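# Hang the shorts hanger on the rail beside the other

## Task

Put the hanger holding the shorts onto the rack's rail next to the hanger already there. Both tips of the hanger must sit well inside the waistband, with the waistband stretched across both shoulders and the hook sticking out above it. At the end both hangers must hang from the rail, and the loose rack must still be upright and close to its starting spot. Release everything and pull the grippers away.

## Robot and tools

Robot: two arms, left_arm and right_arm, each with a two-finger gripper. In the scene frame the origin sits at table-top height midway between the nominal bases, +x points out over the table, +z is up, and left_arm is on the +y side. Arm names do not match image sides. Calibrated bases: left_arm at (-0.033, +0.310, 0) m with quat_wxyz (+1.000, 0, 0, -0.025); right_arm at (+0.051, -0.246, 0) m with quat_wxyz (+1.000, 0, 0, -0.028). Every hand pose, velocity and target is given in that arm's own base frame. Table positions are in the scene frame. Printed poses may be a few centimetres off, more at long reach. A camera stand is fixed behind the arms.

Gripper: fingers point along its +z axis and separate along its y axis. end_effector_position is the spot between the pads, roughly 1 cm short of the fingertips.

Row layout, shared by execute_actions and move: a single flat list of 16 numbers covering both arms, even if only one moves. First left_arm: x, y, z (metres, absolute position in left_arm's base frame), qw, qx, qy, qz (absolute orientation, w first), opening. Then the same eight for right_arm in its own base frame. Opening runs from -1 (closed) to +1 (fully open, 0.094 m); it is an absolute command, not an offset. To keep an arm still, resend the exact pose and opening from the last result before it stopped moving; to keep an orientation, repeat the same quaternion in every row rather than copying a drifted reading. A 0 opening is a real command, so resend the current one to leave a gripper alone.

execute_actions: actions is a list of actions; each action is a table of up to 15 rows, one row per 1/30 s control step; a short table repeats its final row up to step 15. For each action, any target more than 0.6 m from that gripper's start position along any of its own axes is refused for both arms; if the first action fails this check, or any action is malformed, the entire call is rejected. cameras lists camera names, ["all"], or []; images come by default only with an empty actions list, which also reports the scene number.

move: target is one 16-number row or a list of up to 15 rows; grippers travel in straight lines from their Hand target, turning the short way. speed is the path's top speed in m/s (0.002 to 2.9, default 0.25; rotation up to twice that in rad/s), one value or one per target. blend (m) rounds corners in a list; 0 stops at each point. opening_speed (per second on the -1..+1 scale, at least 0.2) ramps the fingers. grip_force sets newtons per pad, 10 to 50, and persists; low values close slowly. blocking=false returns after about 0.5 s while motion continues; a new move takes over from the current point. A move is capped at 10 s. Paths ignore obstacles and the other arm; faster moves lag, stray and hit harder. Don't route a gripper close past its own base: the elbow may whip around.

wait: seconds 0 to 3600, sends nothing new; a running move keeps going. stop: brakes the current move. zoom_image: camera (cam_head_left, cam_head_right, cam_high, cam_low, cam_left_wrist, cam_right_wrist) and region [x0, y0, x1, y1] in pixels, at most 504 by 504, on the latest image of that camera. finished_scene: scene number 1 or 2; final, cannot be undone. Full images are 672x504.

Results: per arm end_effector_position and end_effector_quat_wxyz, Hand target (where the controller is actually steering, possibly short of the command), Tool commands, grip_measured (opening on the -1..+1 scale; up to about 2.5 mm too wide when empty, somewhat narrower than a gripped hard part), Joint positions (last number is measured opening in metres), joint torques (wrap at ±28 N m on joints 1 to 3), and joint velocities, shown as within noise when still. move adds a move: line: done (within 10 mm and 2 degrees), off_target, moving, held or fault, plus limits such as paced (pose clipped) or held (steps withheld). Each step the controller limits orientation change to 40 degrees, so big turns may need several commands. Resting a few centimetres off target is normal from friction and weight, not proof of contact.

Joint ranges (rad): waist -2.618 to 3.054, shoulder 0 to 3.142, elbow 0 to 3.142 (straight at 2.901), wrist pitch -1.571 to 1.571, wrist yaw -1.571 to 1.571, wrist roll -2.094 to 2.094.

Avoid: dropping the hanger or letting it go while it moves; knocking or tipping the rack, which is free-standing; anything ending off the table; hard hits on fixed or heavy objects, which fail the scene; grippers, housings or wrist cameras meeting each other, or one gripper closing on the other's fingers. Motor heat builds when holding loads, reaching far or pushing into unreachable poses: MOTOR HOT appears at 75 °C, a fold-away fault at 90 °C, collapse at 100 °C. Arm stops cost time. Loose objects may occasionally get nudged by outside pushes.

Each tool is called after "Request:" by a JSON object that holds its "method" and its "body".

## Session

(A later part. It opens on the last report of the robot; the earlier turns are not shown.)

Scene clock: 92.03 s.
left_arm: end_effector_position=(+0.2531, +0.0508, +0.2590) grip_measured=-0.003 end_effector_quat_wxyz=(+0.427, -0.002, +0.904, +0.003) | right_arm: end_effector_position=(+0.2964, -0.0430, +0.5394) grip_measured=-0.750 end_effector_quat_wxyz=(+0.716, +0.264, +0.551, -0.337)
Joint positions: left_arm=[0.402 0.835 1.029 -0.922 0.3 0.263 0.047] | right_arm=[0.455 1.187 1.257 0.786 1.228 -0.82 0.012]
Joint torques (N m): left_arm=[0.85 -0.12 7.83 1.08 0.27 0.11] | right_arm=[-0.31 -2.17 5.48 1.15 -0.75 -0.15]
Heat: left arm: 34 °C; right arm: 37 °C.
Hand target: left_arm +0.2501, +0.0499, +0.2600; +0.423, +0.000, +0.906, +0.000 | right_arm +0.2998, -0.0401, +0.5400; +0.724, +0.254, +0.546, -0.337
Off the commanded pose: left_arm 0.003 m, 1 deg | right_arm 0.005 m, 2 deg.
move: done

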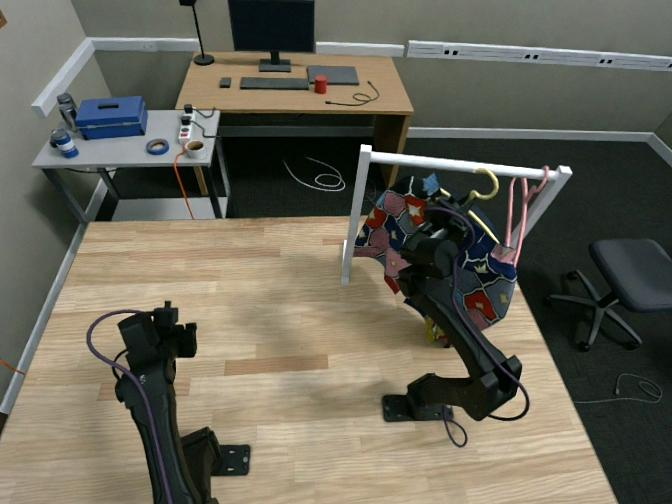

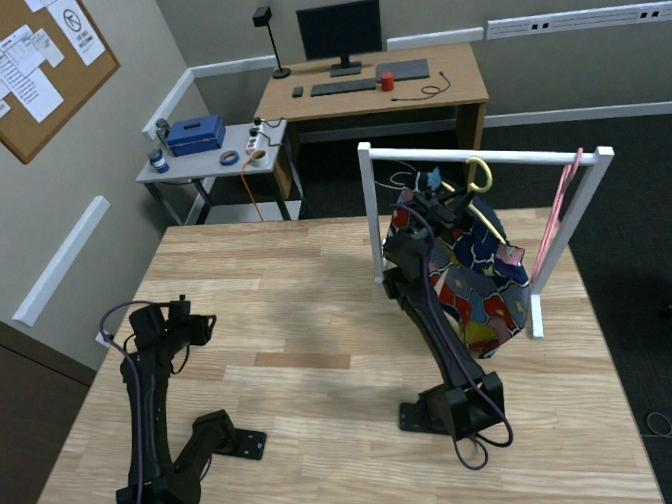

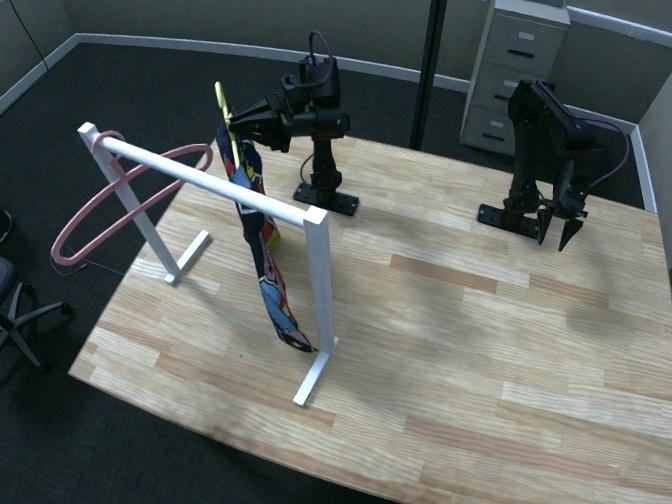

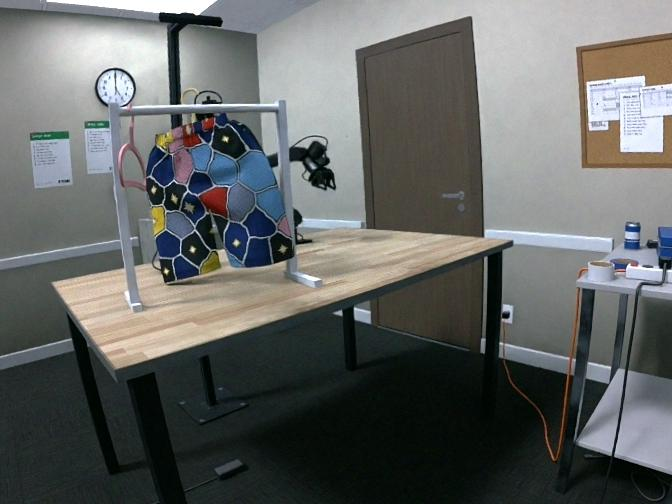

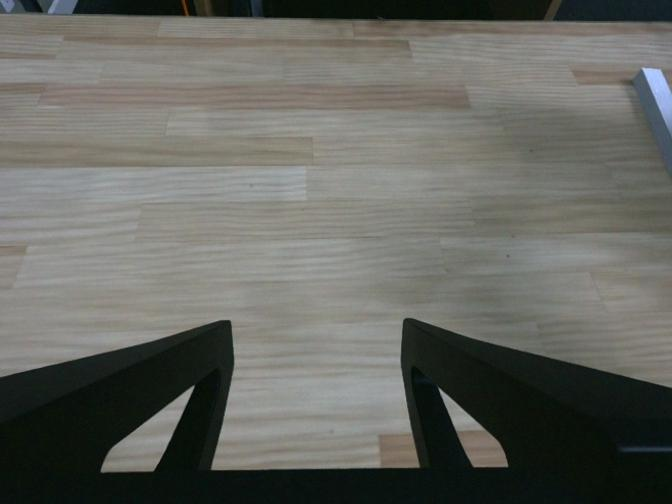

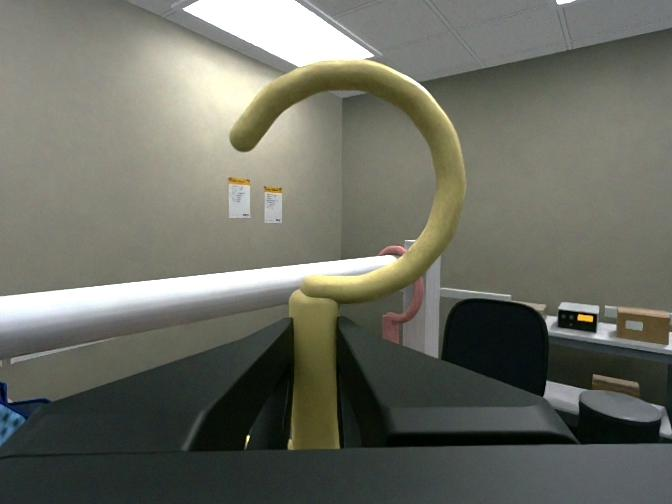

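Request:
{"method": "zoom_image", "body": {"camera": "cam_right_wrist", "region": [0, 180, 440, 460]}}

Request:
{"method": "zoom_image", "body": {"camera": "cam_head_left", "region": [330, 140, 580, 320]}}

Request:
{"method": "zoom_image", "body": {"camera": "cam_low", "region": [100, 60, 340, 310]}}

Scaled by 1.145 from the camera's image (finer frame: 960x720).

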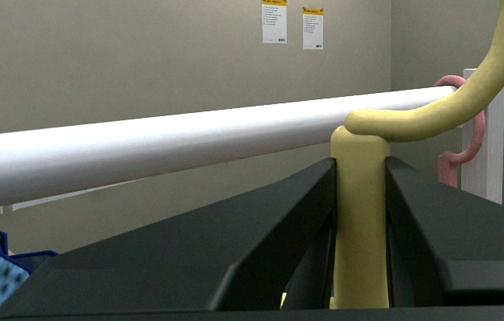

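Scaled by 2.016 from the camera's image (finer frame: 960x720).

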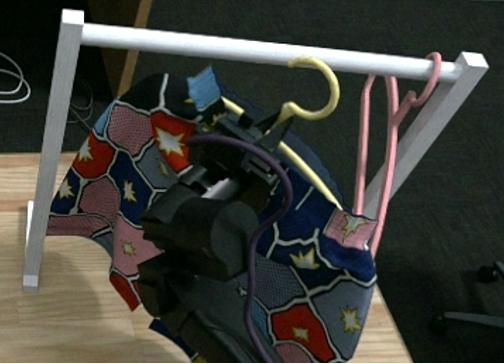

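Scaled by 2.016 from the camera's image (finer frame: 960x720).

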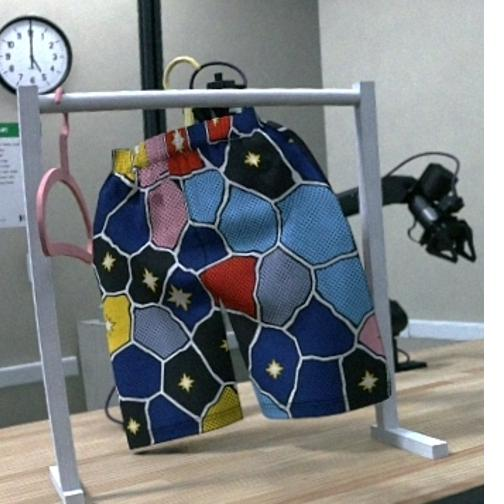

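Request:
{"method": "move", "body": {"target": [0.25, 0.05, 0.26, 0.4226, 0.0, 0.9063, 0.0, 0.0, 0.358, -0.026, 0.506, 0.7317, 0.2546, 0.5219, -0.3569, -1.0], "speed": 0.12, "cameras": ["cam_right_wrist", "cam_low", "cam_head_left"]}}

Scene clock: 102.00 s.
left_arm: end_effector_position=(+0.2531, +0.0508, +0.2590) grip_measured=-0.003 end_effector_quat_wxyz=(+0.427, -0.002, +0.904, +0.003) | right_arm: end_effector_position=(+0.3538, -0.0273, +0.5029) grip_measured=-0.750 end_effector_quat_wxyz=(+0.722, +0.263, +0.532, -0.356)
Joint positions: left_arm=[0.402 0.835 1.029 -0.922 0.3 0.263 0.047] | right_arm=[0.411 1.407 1.227 1.092 1.188 -0.873 0.012]
Joint torques (N m): left_arm=[0.83 -0.1 7.73 1.06 0.28 0.13] | right_arm=[-0.83 -4.18 6.64 1.12 -0.87 -0.07]
Heat: left arm: 33 °C; right arm: 36 °C.
Hand target: left_arm +0.2501, +0.0499, +0.2600; +0.423, +0.000, +0.906, +0.000 | right_arm +0.3577, -0.0260, +0.5059; +0.732, +0.255, +0.522, -0.357
Off the commanded pose: left_arm 0.003 m, 1 deg | right_arm 0.005 m, 2 deg.
move: done
Images, in order (width x height): cam_head_left 672x504, cam_low 672x504, cam_right_wrist 672x504.

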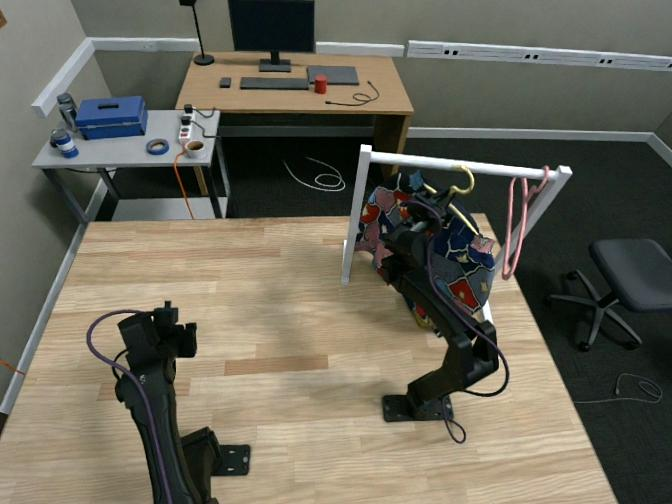

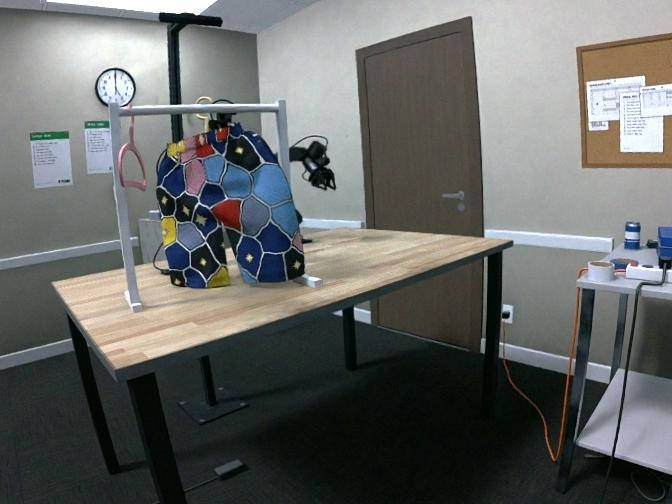

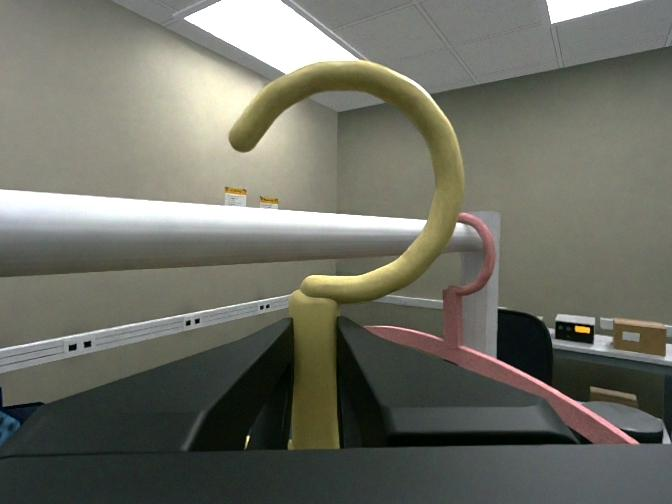

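Request:
{"method": "zoom_image", "body": {"camera": "cam_right_wrist", "region": [0, 120, 500, 320]}}

Scaled by 1.008 from the camera's image (finer frame: 960x720).

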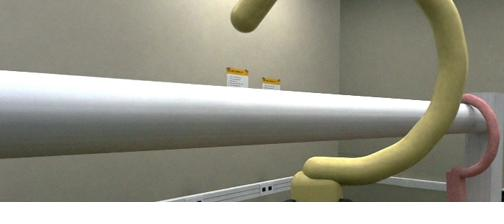

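Request:
{"method": "zoom_image", "body": {"camera": "cam_right_wrist", "region": [0, 170, 160, 290]}}

Request:
{"method": "zoom_image", "body": {"camera": "cam_right_wrist", "region": [220, 120, 380, 310]}}

Request:
{"method": "zoom_image", "body": {"camera": "cam_right_wrist", "region": [380, 180, 520, 300]}}

Scaled by 3.150 from the camera's image (finer frame: 960x720).

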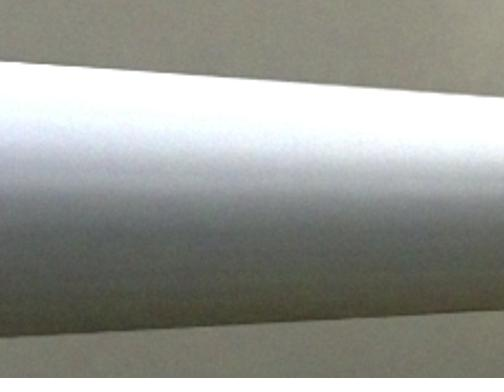

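Scaled by 2.653 from the camera's image (finer frame: 960x720).

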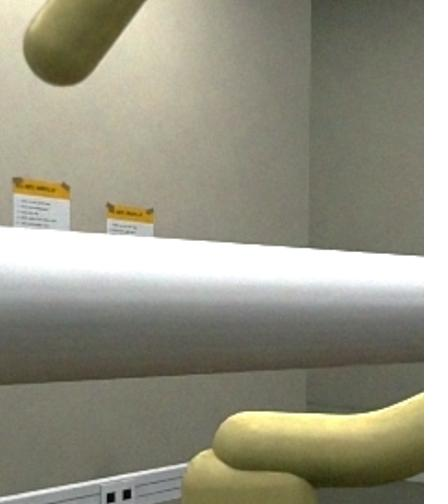

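Scaled by 3.600 from the camera's image (finer frame: 960x720).

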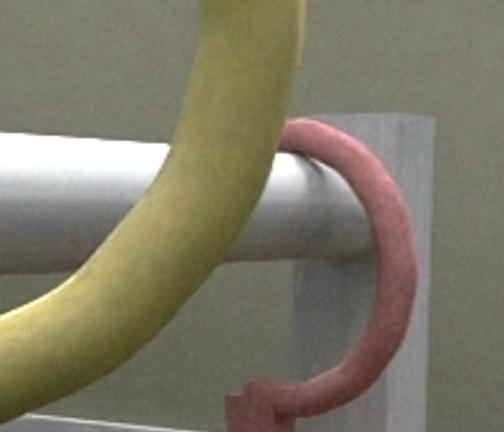

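Request:
{"method": "zoom_image", "body": {"camera": "cam_head_left", "region": [350, 135, 490, 225]}}

Request:
{"method": "zoom_image", "body": {"camera": "cam_low", "region": [100, 80, 300, 180]}}

Scaled by 3.600 from the camera's image (finer frame: 960x720).

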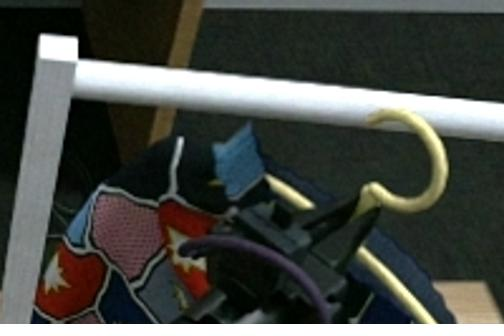

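Scaled by 2.520 from the camera's image (finer frame: 960x720).

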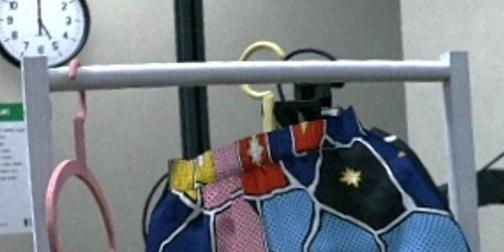

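Request:
{"method": "move", "body": {"target": [0.25, 0.05, 0.26, 0.4226, 0.0, 0.9063, 0.0, 0.0, 0.382, -0.026, 0.503, 0.7317, 0.2546, 0.5219, -0.3569, -1.0], "speed": 0.06, "cameras": ["cam_right_wrist", "cam_low", "cam_head_left"]}}

Scene clock: 109.43 s.
left_arm: end_effector_position=(+0.2531, +0.0508, +0.2590) grip_measured=-0.003 end_effector_quat_wxyz=(+0.427, -0.002, +0.904, +0.003) | right_arm: end_effector_position=(+0.3802, -0.0260, +0.4876) grip_measured=-0.750 end_effector_quat_wxyz=(+0.714, +0.250, +0.539, -0.370)
Joint positions: left_arm=[0.402 0.835 1.029 -0.922 0.3 0.263 0.047] | right_arm=[0.379 1.483 1.246 1.076 1.166 -0.842 0.012]
Joint torques (N m): left_arm=[0.83 -0.06 7.71 1.06 0.25 0.12] | right_arm=[-0.73 -5.22 9.98 1.07 -0.74 0.16]
Heat: left arm: 33 °C; right arm: 36 °C.
Hand target: left_arm +0.2501, +0.0499, +0.2600; +0.423, +0.000, +0.906, +0.000 | right_arm +0.3811, -0.0260, +0.5025; +0.732, +0.254, +0.522, -0.357
Off the commanded pose: left_arm 0.003 m, 1 deg | right_arm 0.015 m, 3 deg.
move: off_target (right_arm)
Images, in order (width x height): cam_head_left 672x504, cam_low 672x504, cam_right_wrist 672x504.

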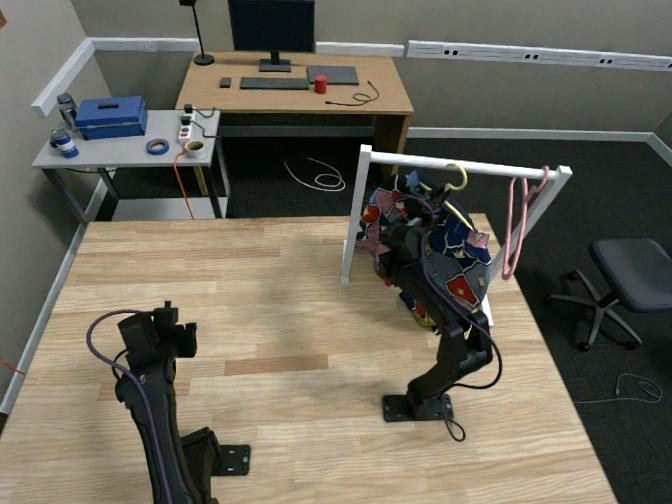

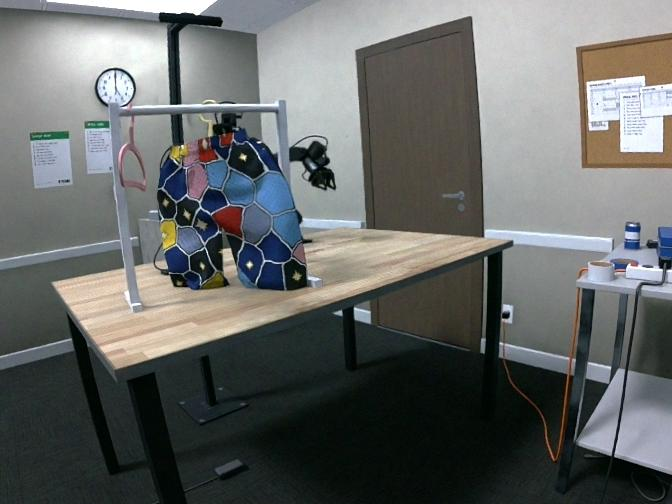

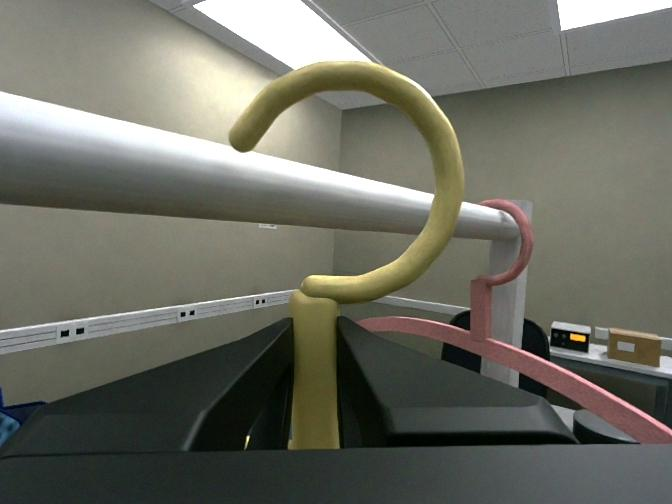

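Request:
{"method": "move", "body": {"target": [0.25, 0.05, 0.26, 0.4226, 0.0, 0.9063, 0.0, 0.0, 0.381, -0.026, 0.5125, 0.7437, 0.2727, 0.5127, -0.3311, -1.0], "speed": 0.06, "cameras": ["cam_right_wrist"]}}

Scene clock: 112.67 s.
left_arm: end_effector_position=(+0.2531, +0.0508, +0.2590) grip_measured=-0.003 end_effector_quat_wxyz=(+0.427, -0.002, +0.904, +0.003) | right_arm: end_effector_position=(+0.3801, -0.0260, +0.4968) grip_measured=-0.750 end_effector_quat_wxyz=(+0.725, +0.267, +0.531, -0.347)
Joint positions: left_arm=[0.402 0.835 1.029 -0.922 0.3 0.263 0.047] | right_arm=[0.379 1.483 1.282 1.039 1.166 -0.777 0.012]
Joint torques (N m): left_arm=[0.73 -0.08 7.71 1.03 0.23 0.11] | right_arm=[-0.55 -5.27 9.84 1.12 -0.79 0.16]
Heat: left arm: 33 °C; right arm: 37 °C.
Hand target: left_arm +0.2501, +0.0499, +0.2600; +0.423, +0.000, +0.906, +0.000 | right_arm +0.3801, -0.0260, +0.5120; +0.744, +0.273, +0.512, -0.331
Off the commanded pose: left_arm 0.003 m, 1 deg | right_arm 0.016 m, 4 deg.
move: off_target (right_arm)

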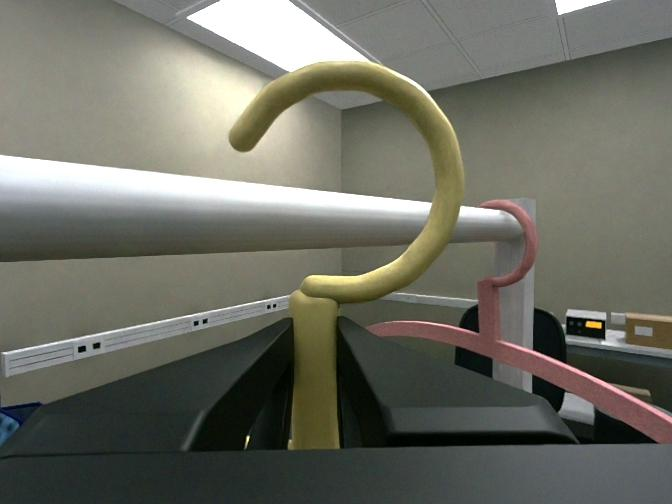

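Request:
{"method": "move", "body": {"target": [0.25, 0.05, 0.26, 0.4226, 0.0, 0.9063, 0.0, 0.0, 0.400, -0.026, 0.514, 0.7437, 0.2727, 0.5127, -0.3311, -1.0], "speed": 0.06, "cameras": ["cam_right_wrist", "cam_head_left", "cam_low"]}}

Scene clock: 115.07 s.
left_arm: end_effector_position=(+0.2531, +0.0508, +0.2589) grip_measured=-0.003 end_effector_quat_wxyz=(+0.427, -0.002, +0.904, +0.003) | right_arm: end_effector_position=(+0.3979, -0.0258, +0.4991) grip_measured=-0.750 end_effector_quat_wxyz=(+0.726, +0.268, +0.530, -0.346)
Joint positions: left_arm=[0.402 0.835 1.029 -0.922 0.3 0.263 0.047] | right_arm=[0.358 1.54 1.351 0.995 1.152 -0.737 0.012]
Joint torques (N m): left_arm=[0.85 -0.12 7.71 1.04 0.29 0.11] | right_arm=[-0.79 -5.65 10.1 1.17 -0.77 0.2]
Heat: left arm: 33 °C; right arm: 37 °C.
Hand target: left_arm +0.2501, +0.0499, +0.2600; +0.423, +0.000, +0.906, +0.000 | right_arm +0.3989, -0.0259, +0.5135; +0.744, +0.273, +0.513, -0.331
Off the commanded pose: left_arm 0.003 m, 1 deg | right_arm 0.015 m, 3 deg.
move: off_target (right_arm)
Images, in order (width x height): cam_head_left 672x504, cam_low 672x504, cam_right_wrist 672x504.

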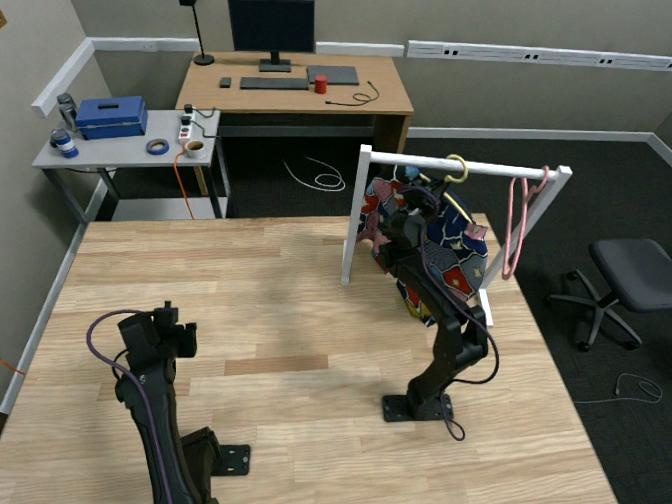

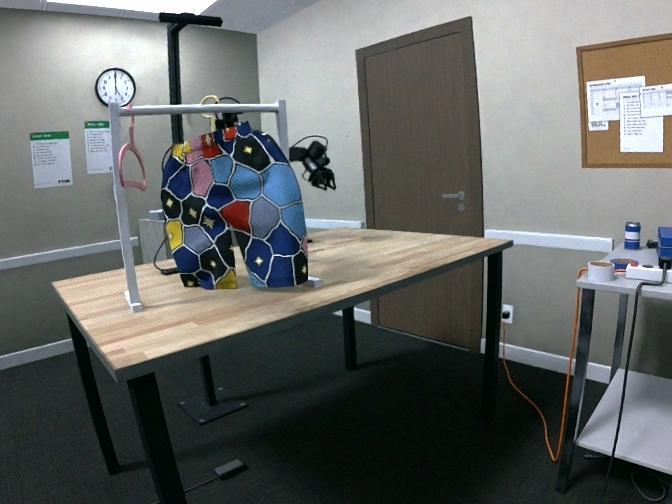

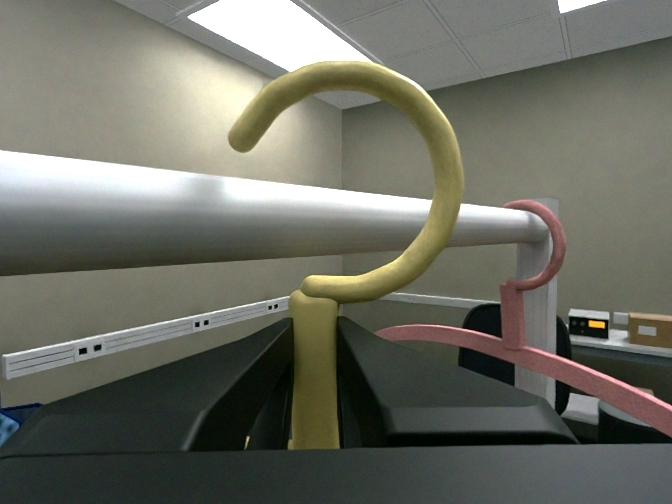

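Request:
{"method": "zoom_image", "body": {"camera": "cam_right_wrist", "region": [0, 130, 190, 300]}}

Request:
{"method": "zoom_image", "body": {"camera": "cam_right_wrist", "region": [180, 110, 350, 310]}}

Request:
{"method": "zoom_image", "body": {"camera": "cam_right_wrist", "region": [360, 170, 560, 300]}}

Request:
{"method": "zoom_image", "body": {"camera": "cam_head_left", "region": [380, 140, 500, 220]}}

Request:
{"method": "zoom_image", "body": {"camera": "cam_low", "region": [150, 80, 290, 160]}}

Scaled by 2.653 from the camera's image (finer frame: 960x720).

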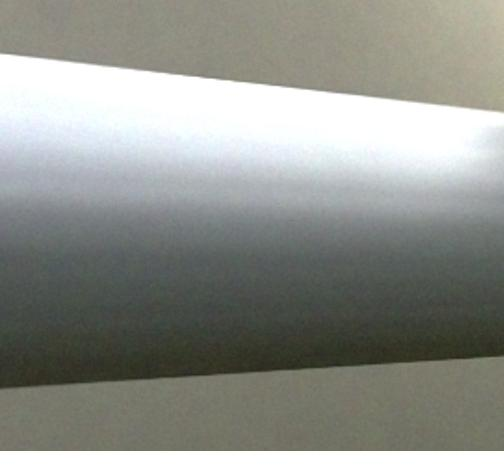

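Scaled by 2.520 from the camera's image (finer frame: 960x720).

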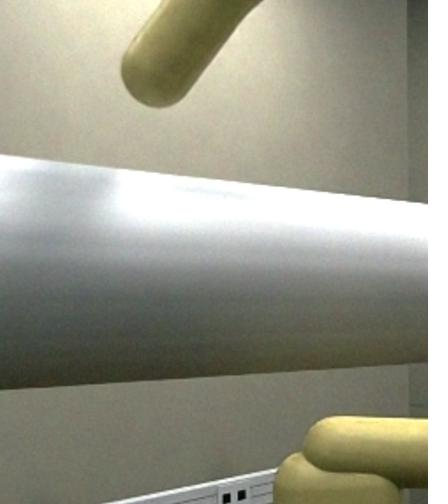

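Scaled by 2.520 from the camera's image (finer frame: 960x720).

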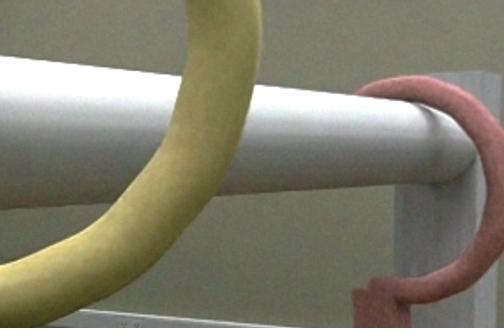

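Scaled by 4.200 from the camera's image (finer frame: 960x720).

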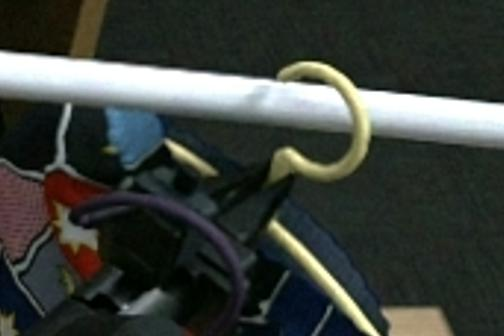

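Scaled by 3.600 from the camera's image (finer frame: 960x720).

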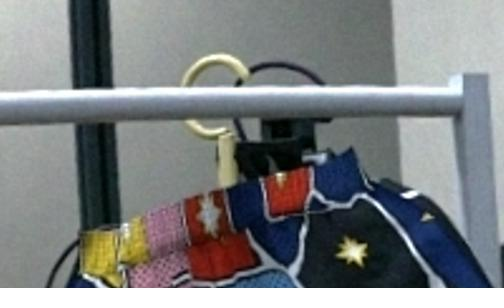

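Request:
{"method": "move", "body": {"target": [0.25, 0.05, 0.26, 0.4226, 0.0, 0.9063, 0.0, 0.0, 0.4195, -0.026, 0.5125, 0.7437, 0.2727, 0.5127, -0.3311, -1.0], "speed": 0.06, "cameras": ["cam_right_wrist", "cam_head_left", "cam_low"]}}

Request:
{"method": "zoom_image", "body": {"camera": "cam_right_wrist", "region": [180, 110, 350, 310]}}

Request:
{"method": "zoom_image", "body": {"camera": "cam_head_left", "region": [380, 140, 500, 220]}}

Request:
{"method": "zoom_image", "body": {"camera": "cam_low", "region": [150, 80, 290, 160]}}

Scene clock: 119.10 s.
left_arm: end_effector_position=(+0.2531, +0.0508, +0.2589) grip_measured=-0.003 end_effector_quat_wxyz=(+0.427, -0.002, +0.904, +0.003) | right_arm: end_effector_position=(+0.4171, -0.0257, +0.4981) grip_measured=-0.750 end_effector_quat_wxyz=(+0.726, +0.268, +0.530, -0.346)
Joint positions: left_arm=[0.402 0.835 1.029 -0.922 0.3 0.263 0.047] | right_arm=[0.338 1.603 1.415 0.963 1.137 -0.703 0.012]
Joint torques (N m): left_arm=[0.83 -0.1 7.8 1.09 0.26 0.12] | right_arm=[-0.95 -6.3 9.91 1.12 -0.78 0.21]
Heat: left arm: 33 °C; right arm: 38 °C.
Hand target: left_arm +0.2501, +0.0499, +0.2600; +0.423, +0.000, +0.906, +0.000 | right_arm +0.4186, -0.0259, +0.5120; +0.744, +0.272, +0.513, -0.331
Off the commanded pose: left_arm 0.003 m, 1 deg | right_arm 0.015 m, 3 deg.
move: off_target (right_arm)
Images, in order (width x height): cam_head_left 672x504, cam_low 672x504, cam_right_wrist 672x504.

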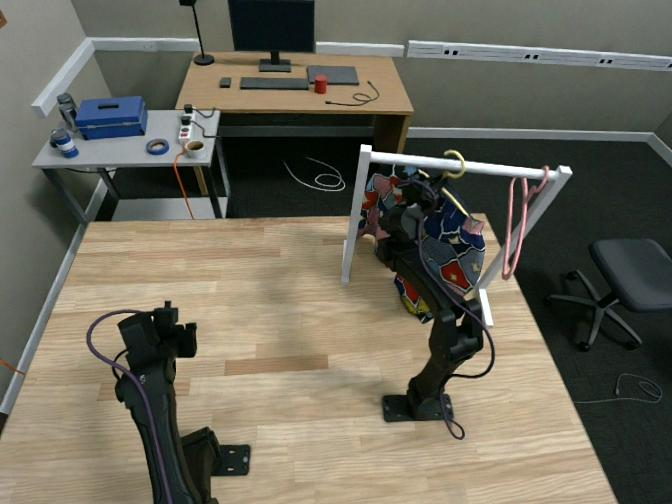

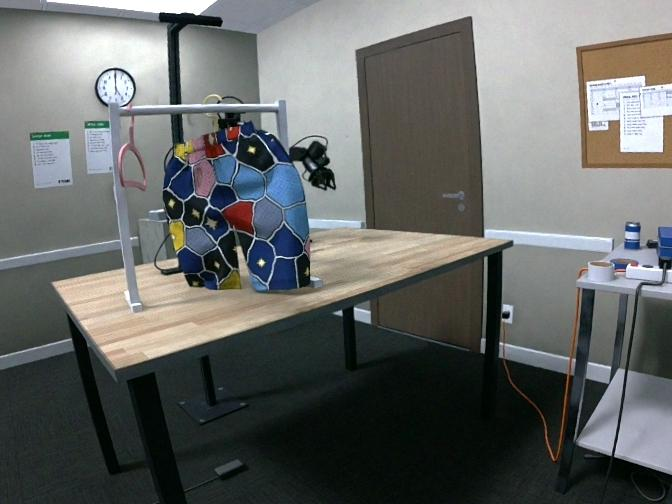

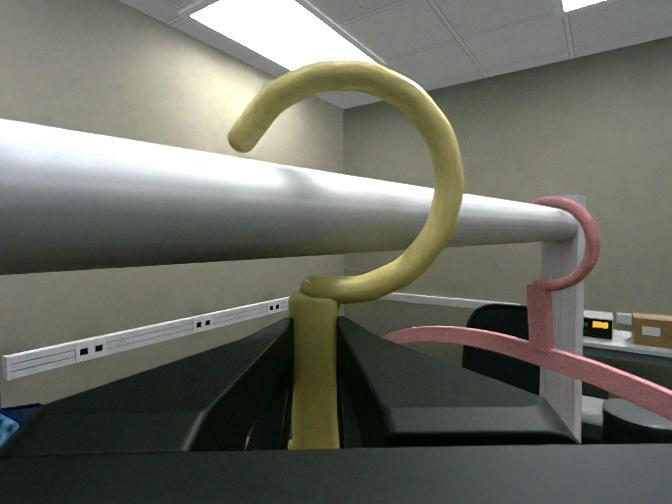

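Scaled by 2.520 from the camera's image (finer frame: 960x720).

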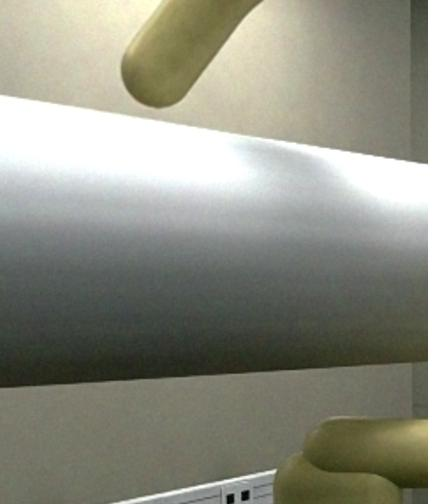

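Scaled by 4.200 from the camera's image (finer frame: 960x720).

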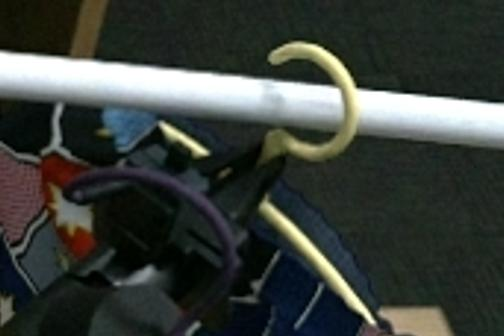

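Scaled by 3.600 from the camera's image (finer frame: 960x720).

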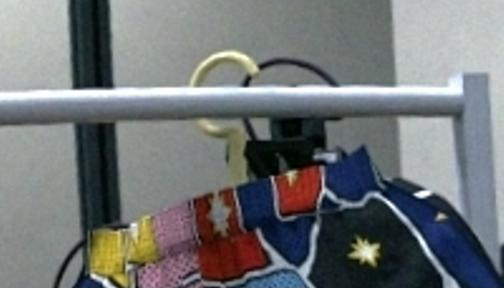

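Request:
{"method": "move", "body": {"target": [[0.25, 0.05, 0.26, 0.4226, 0.0, 0.9063, 0.0, 0.0, 0.4240, -0.026, 0.509, 0.7437, 0.2727, 0.5127, -0.3311, -1.0], [0.25, 0.05, 0.26, 0.4226, 0.0, 0.9063, 0.0, 0.0, 0.4235, -0.026, 0.484, 0.7437, 0.2727, 0.5127, -0.3311, -1.0]], "speed": 0.05, "blend": [0.003, 0.0], "cameras": ["cam_right_wrist", "cam_head_left", "cam_low"]}}

Request:
{"method": "zoom_image", "body": {"camera": "cam_right_wrist", "region": [180, 80, 350, 310]}}

Request:
{"method": "zoom_image", "body": {"camera": "cam_head_left", "region": [380, 140, 500, 220]}}

Request:
{"method": "zoom_image", "body": {"camera": "cam_low", "region": [150, 80, 290, 160]}}

Scene clock: 121.93 s.
left_arm: end_effector_position=(+0.2531, +0.0508, +0.2589) grip_measured=-0.003 end_effector_quat_wxyz=(+0.427, -0.002, +0.904, +0.003) | right_arm: end_effector_position=(+0.4186, -0.0264, +0.4860) grip_measured=-0.750 end_effector_quat_wxyz=(+0.733, +0.277, +0.521, -0.337)
Joint positions: left_arm=[0.402 0.835 1.029 -0.922 0.3 0.263 0.047] | right_arm=[0.334 1.614 1.369 1.04 1.132 -0.688 0.012]
Joint torques (N m): left_arm=[0.84 -0.21 7.84 1.06 0.24 0.16] | right_arm=[-0.79 -6.57 6.08 1.38 -0.75 0.16]
Heat: left arm: 33 °C; right arm: 38 °C.
Hand target: left_arm +0.2501, +0.0499, +0.2600; +0.423, +0.000, +0.906, +0.000 | right_arm +0.4233, -0.0260, +0.4840; +0.743, +0.273, +0.513, -0.331
Off the commanded pose: left_arm 0.003 m, 1 deg | right_arm 0.005 m, 2 deg.
move: done
Images, in order (width x height): cam_head_left 672x504, cam_low 672x504, cam_right_wrist 672x504.

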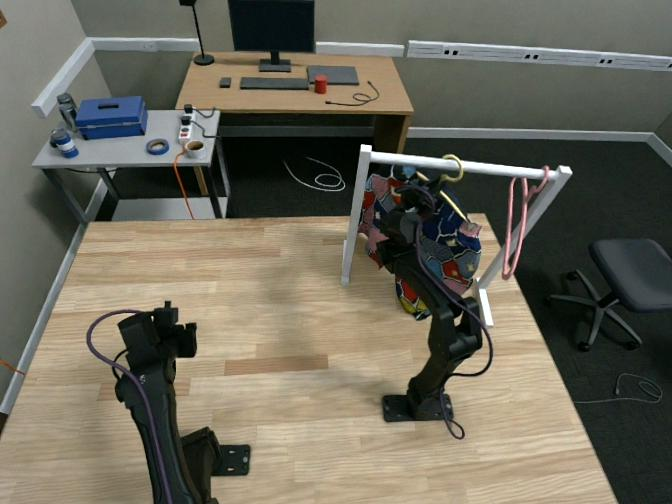

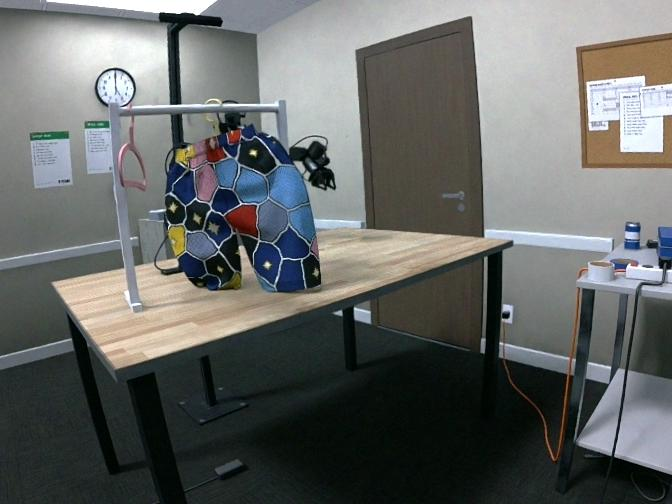

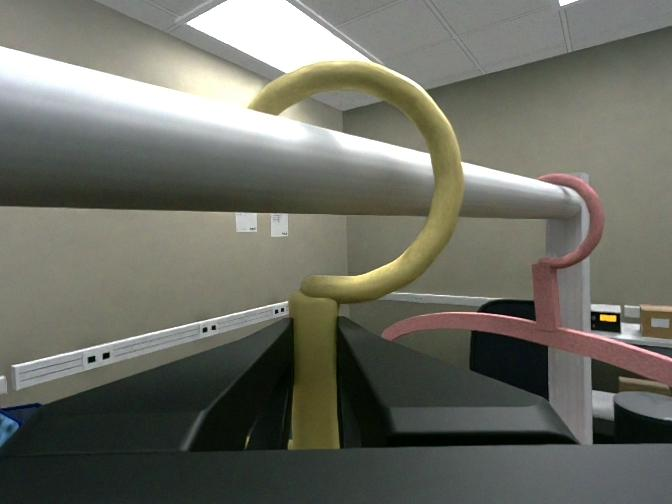

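Scaled by 2.191 from the camera's image (finer frame: 960x720).

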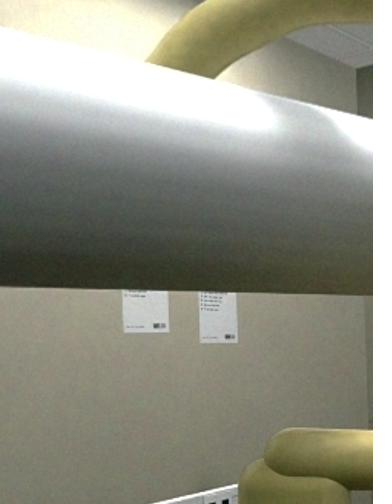

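Scaled by 4.200 from the camera's image (finer frame: 960x720).

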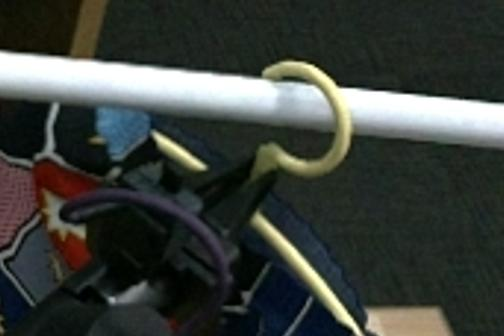

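Scaled by 3.600 from the camera's image (finer frame: 960x720).

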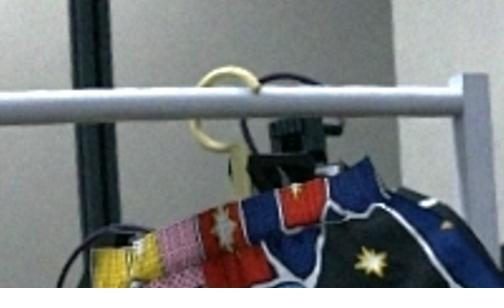

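Request:
{"method": "move", "body": {"target": [0.25, 0.05, 0.26, 0.4226, 0.0, 0.9063, 0.0, 0.0, 0.4235, -0.026, 0.4685, 0.7437, 0.2727, 0.5127, -0.3311, -1.0], "speed": 0.04, "cameras": ["cam_right_wrist", "cam_head_left", "cam_low"]}}

Request:
{"method": "zoom_image", "body": {"camera": "cam_right_wrist", "region": [180, 20, 400, 310]}}

Request:
{"method": "zoom_image", "body": {"camera": "cam_low", "region": [150, 80, 290, 160]}}

Scene clock: 123.63 s.
left_arm: end_effector_position=(+0.2531, +0.0508, +0.2589) grip_measured=-0.003 end_effector_quat_wxyz=(+0.427, -0.002, +0.904, +0.003) | right_arm: end_effector_position=(+0.4216, -0.0237, +0.4763) grip_measured=-0.750 end_effector_quat_wxyz=(+0.741, +0.262, +0.519, -0.336)
Joint positions: left_arm=[0.402 0.835 1.029 -0.922 0.3 0.263 0.047] | right_arm=[0.331 1.614 1.318 1.085 1.098 -0.688 0.012]
Joint torques (N m): left_arm=[0.92 -0.09 7.86 1.07 0.25 0.12] | right_arm=[-0.51 -6.22 5.46 1.59 -0.38 0.15]
Heat: left arm: 33 °C; right arm: 38 °C.
Hand target: left_arm +0.2501, +0.0499, +0.2600; +0.423, +0.000, +0.906, +0.000 | right_arm +0.4235, -0.0260, +0.4685; +0.743, +0.272, +0.514, -0.331
Off the commanded pose: left_arm 0.003 m, 1 deg | right_arm 0.008 m, 2 deg.
move: done
Images, in order (width x height): cam_head_left 672x504, cam_low 672x504, cam_right_wrist 672x504.

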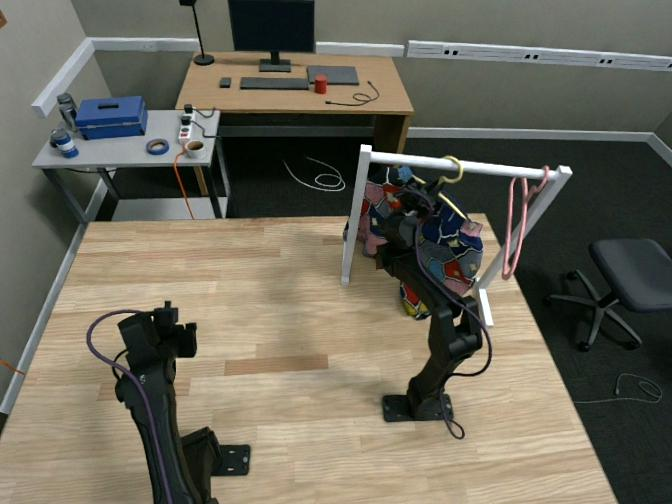

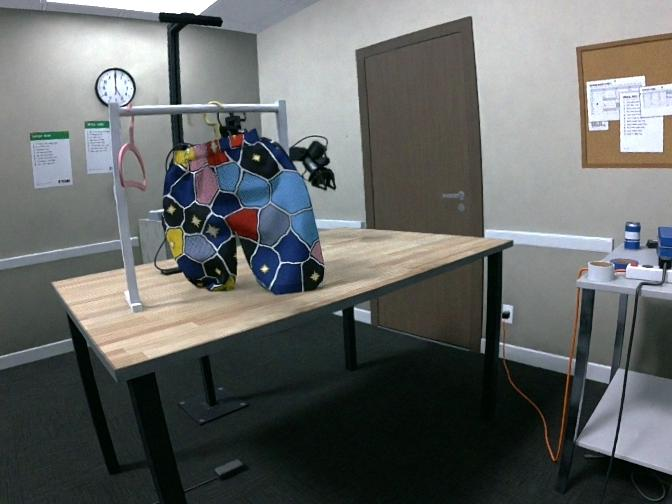

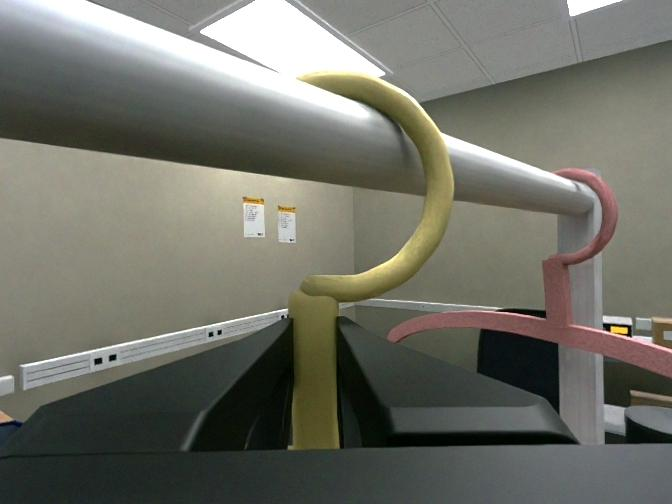

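Scaled by 1.738 from the camera's image (finer frame: 960x720).

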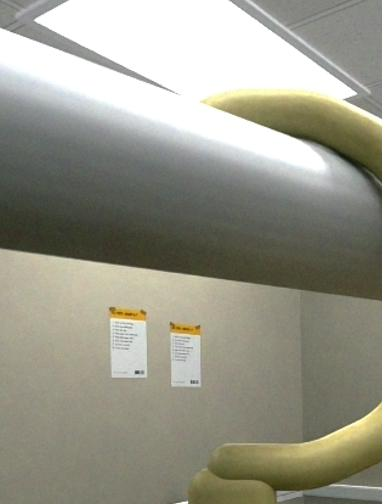

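Scaled by 3.600 from the camera's image (finer frame: 960x720).

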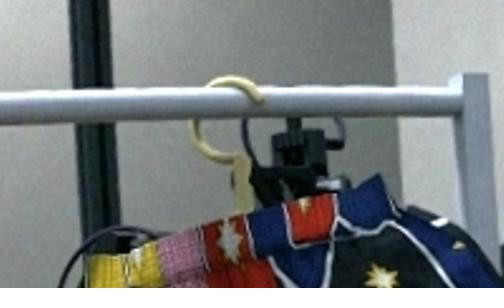

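Request:
{"method": "move", "body": {"target": [0.25, 0.05, 0.26, 0.4226, 0.0, 0.9063, 0.0, 0.0, 0.4235, -0.026, 0.4695, 0.7437, 0.2727, 0.5127, -0.3311, 0.4], "speed": 0.05, "opening_speed": 0.9, "cameras": ["cam_right_wrist", "cam_head_left", "cam_low"]}}

Request:
{"method": "zoom_image", "body": {"camera": "cam_low", "region": [150, 80, 290, 160]}}

Scene clock: 126.97 s.
left_arm: end_effector_position=(+0.2531, +0.0508, +0.2589) grip_measured=-0.003 end_effector_quat_wxyz=(+0.427, -0.002, +0.904, +0.003) | right_arm: end_effector_position=(+0.4170, -0.0256, +0.4803) grip_measured=+0.398 end_effector_quat_wxyz=(+0.748, +0.276, +0.507, -0.327)
Joint positions: left_arm=[0.402 0.835 1.029 -0.922 0.3 0.263 0.047] | right_arm=[0.331 1.614 1.318 1.127 1.102 -0.686 0.066]
Joint torques (N m): left_arm=[0.99 -0.1 7.79 1.04 0.22 0.12] | right_arm=[-0.55 -5.86 5.71 1.09 -0.43 0.09]
Heat: left arm: 33 °C; right arm: 37 °C.
Hand target: left_arm +0.2501, +0.0499, +0.2600; +0.423, +0.000, +0.906, +0.000 | right_arm +0.4233, -0.0260, +0.4694; +0.744, +0.273, +0.513, -0.331
Off the commanded pose: left_arm 0.003 m, 1 deg | right_arm 0.013 m, 1 deg.
move: off_target (right_arm)
Images, in order (width x height): cam_head_left 672x504, cam_low 672x504, cam_right_wrist 672x504.

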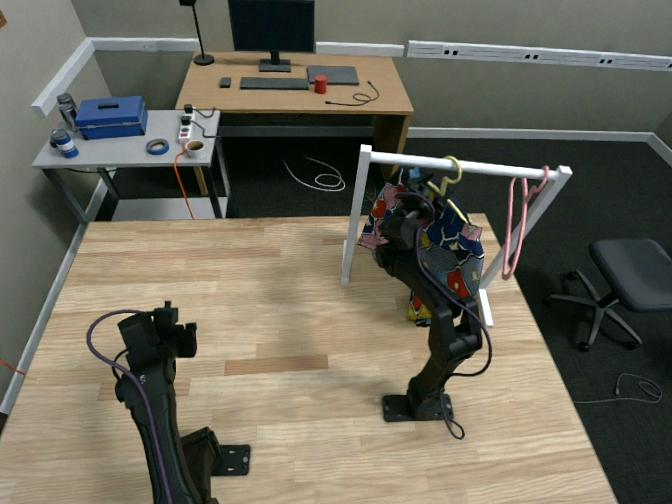

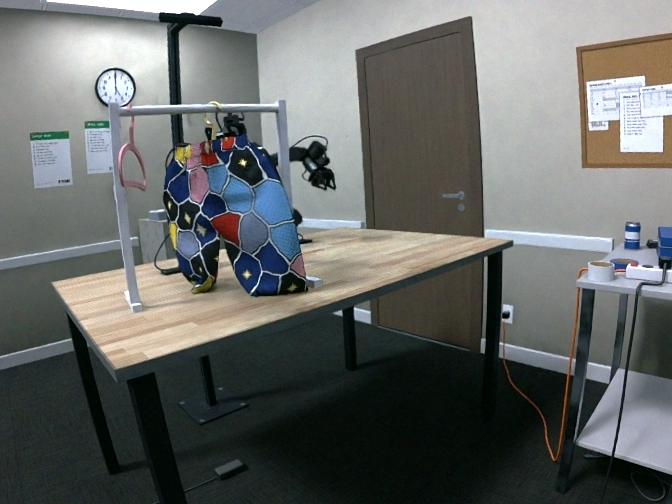

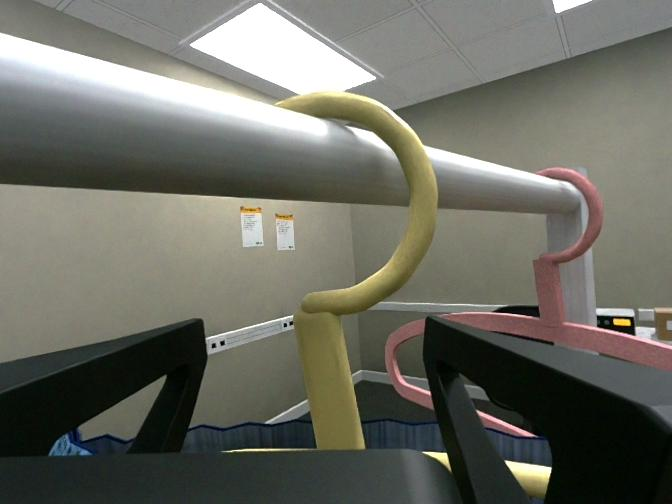

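Scaled by 3.600 from the camera's image (finer frame: 960x720).

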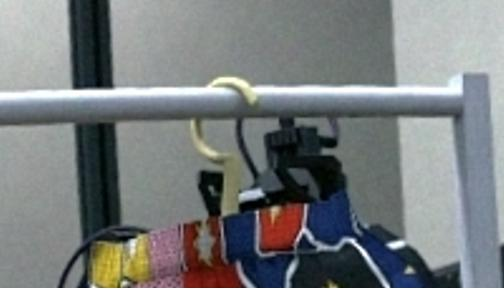

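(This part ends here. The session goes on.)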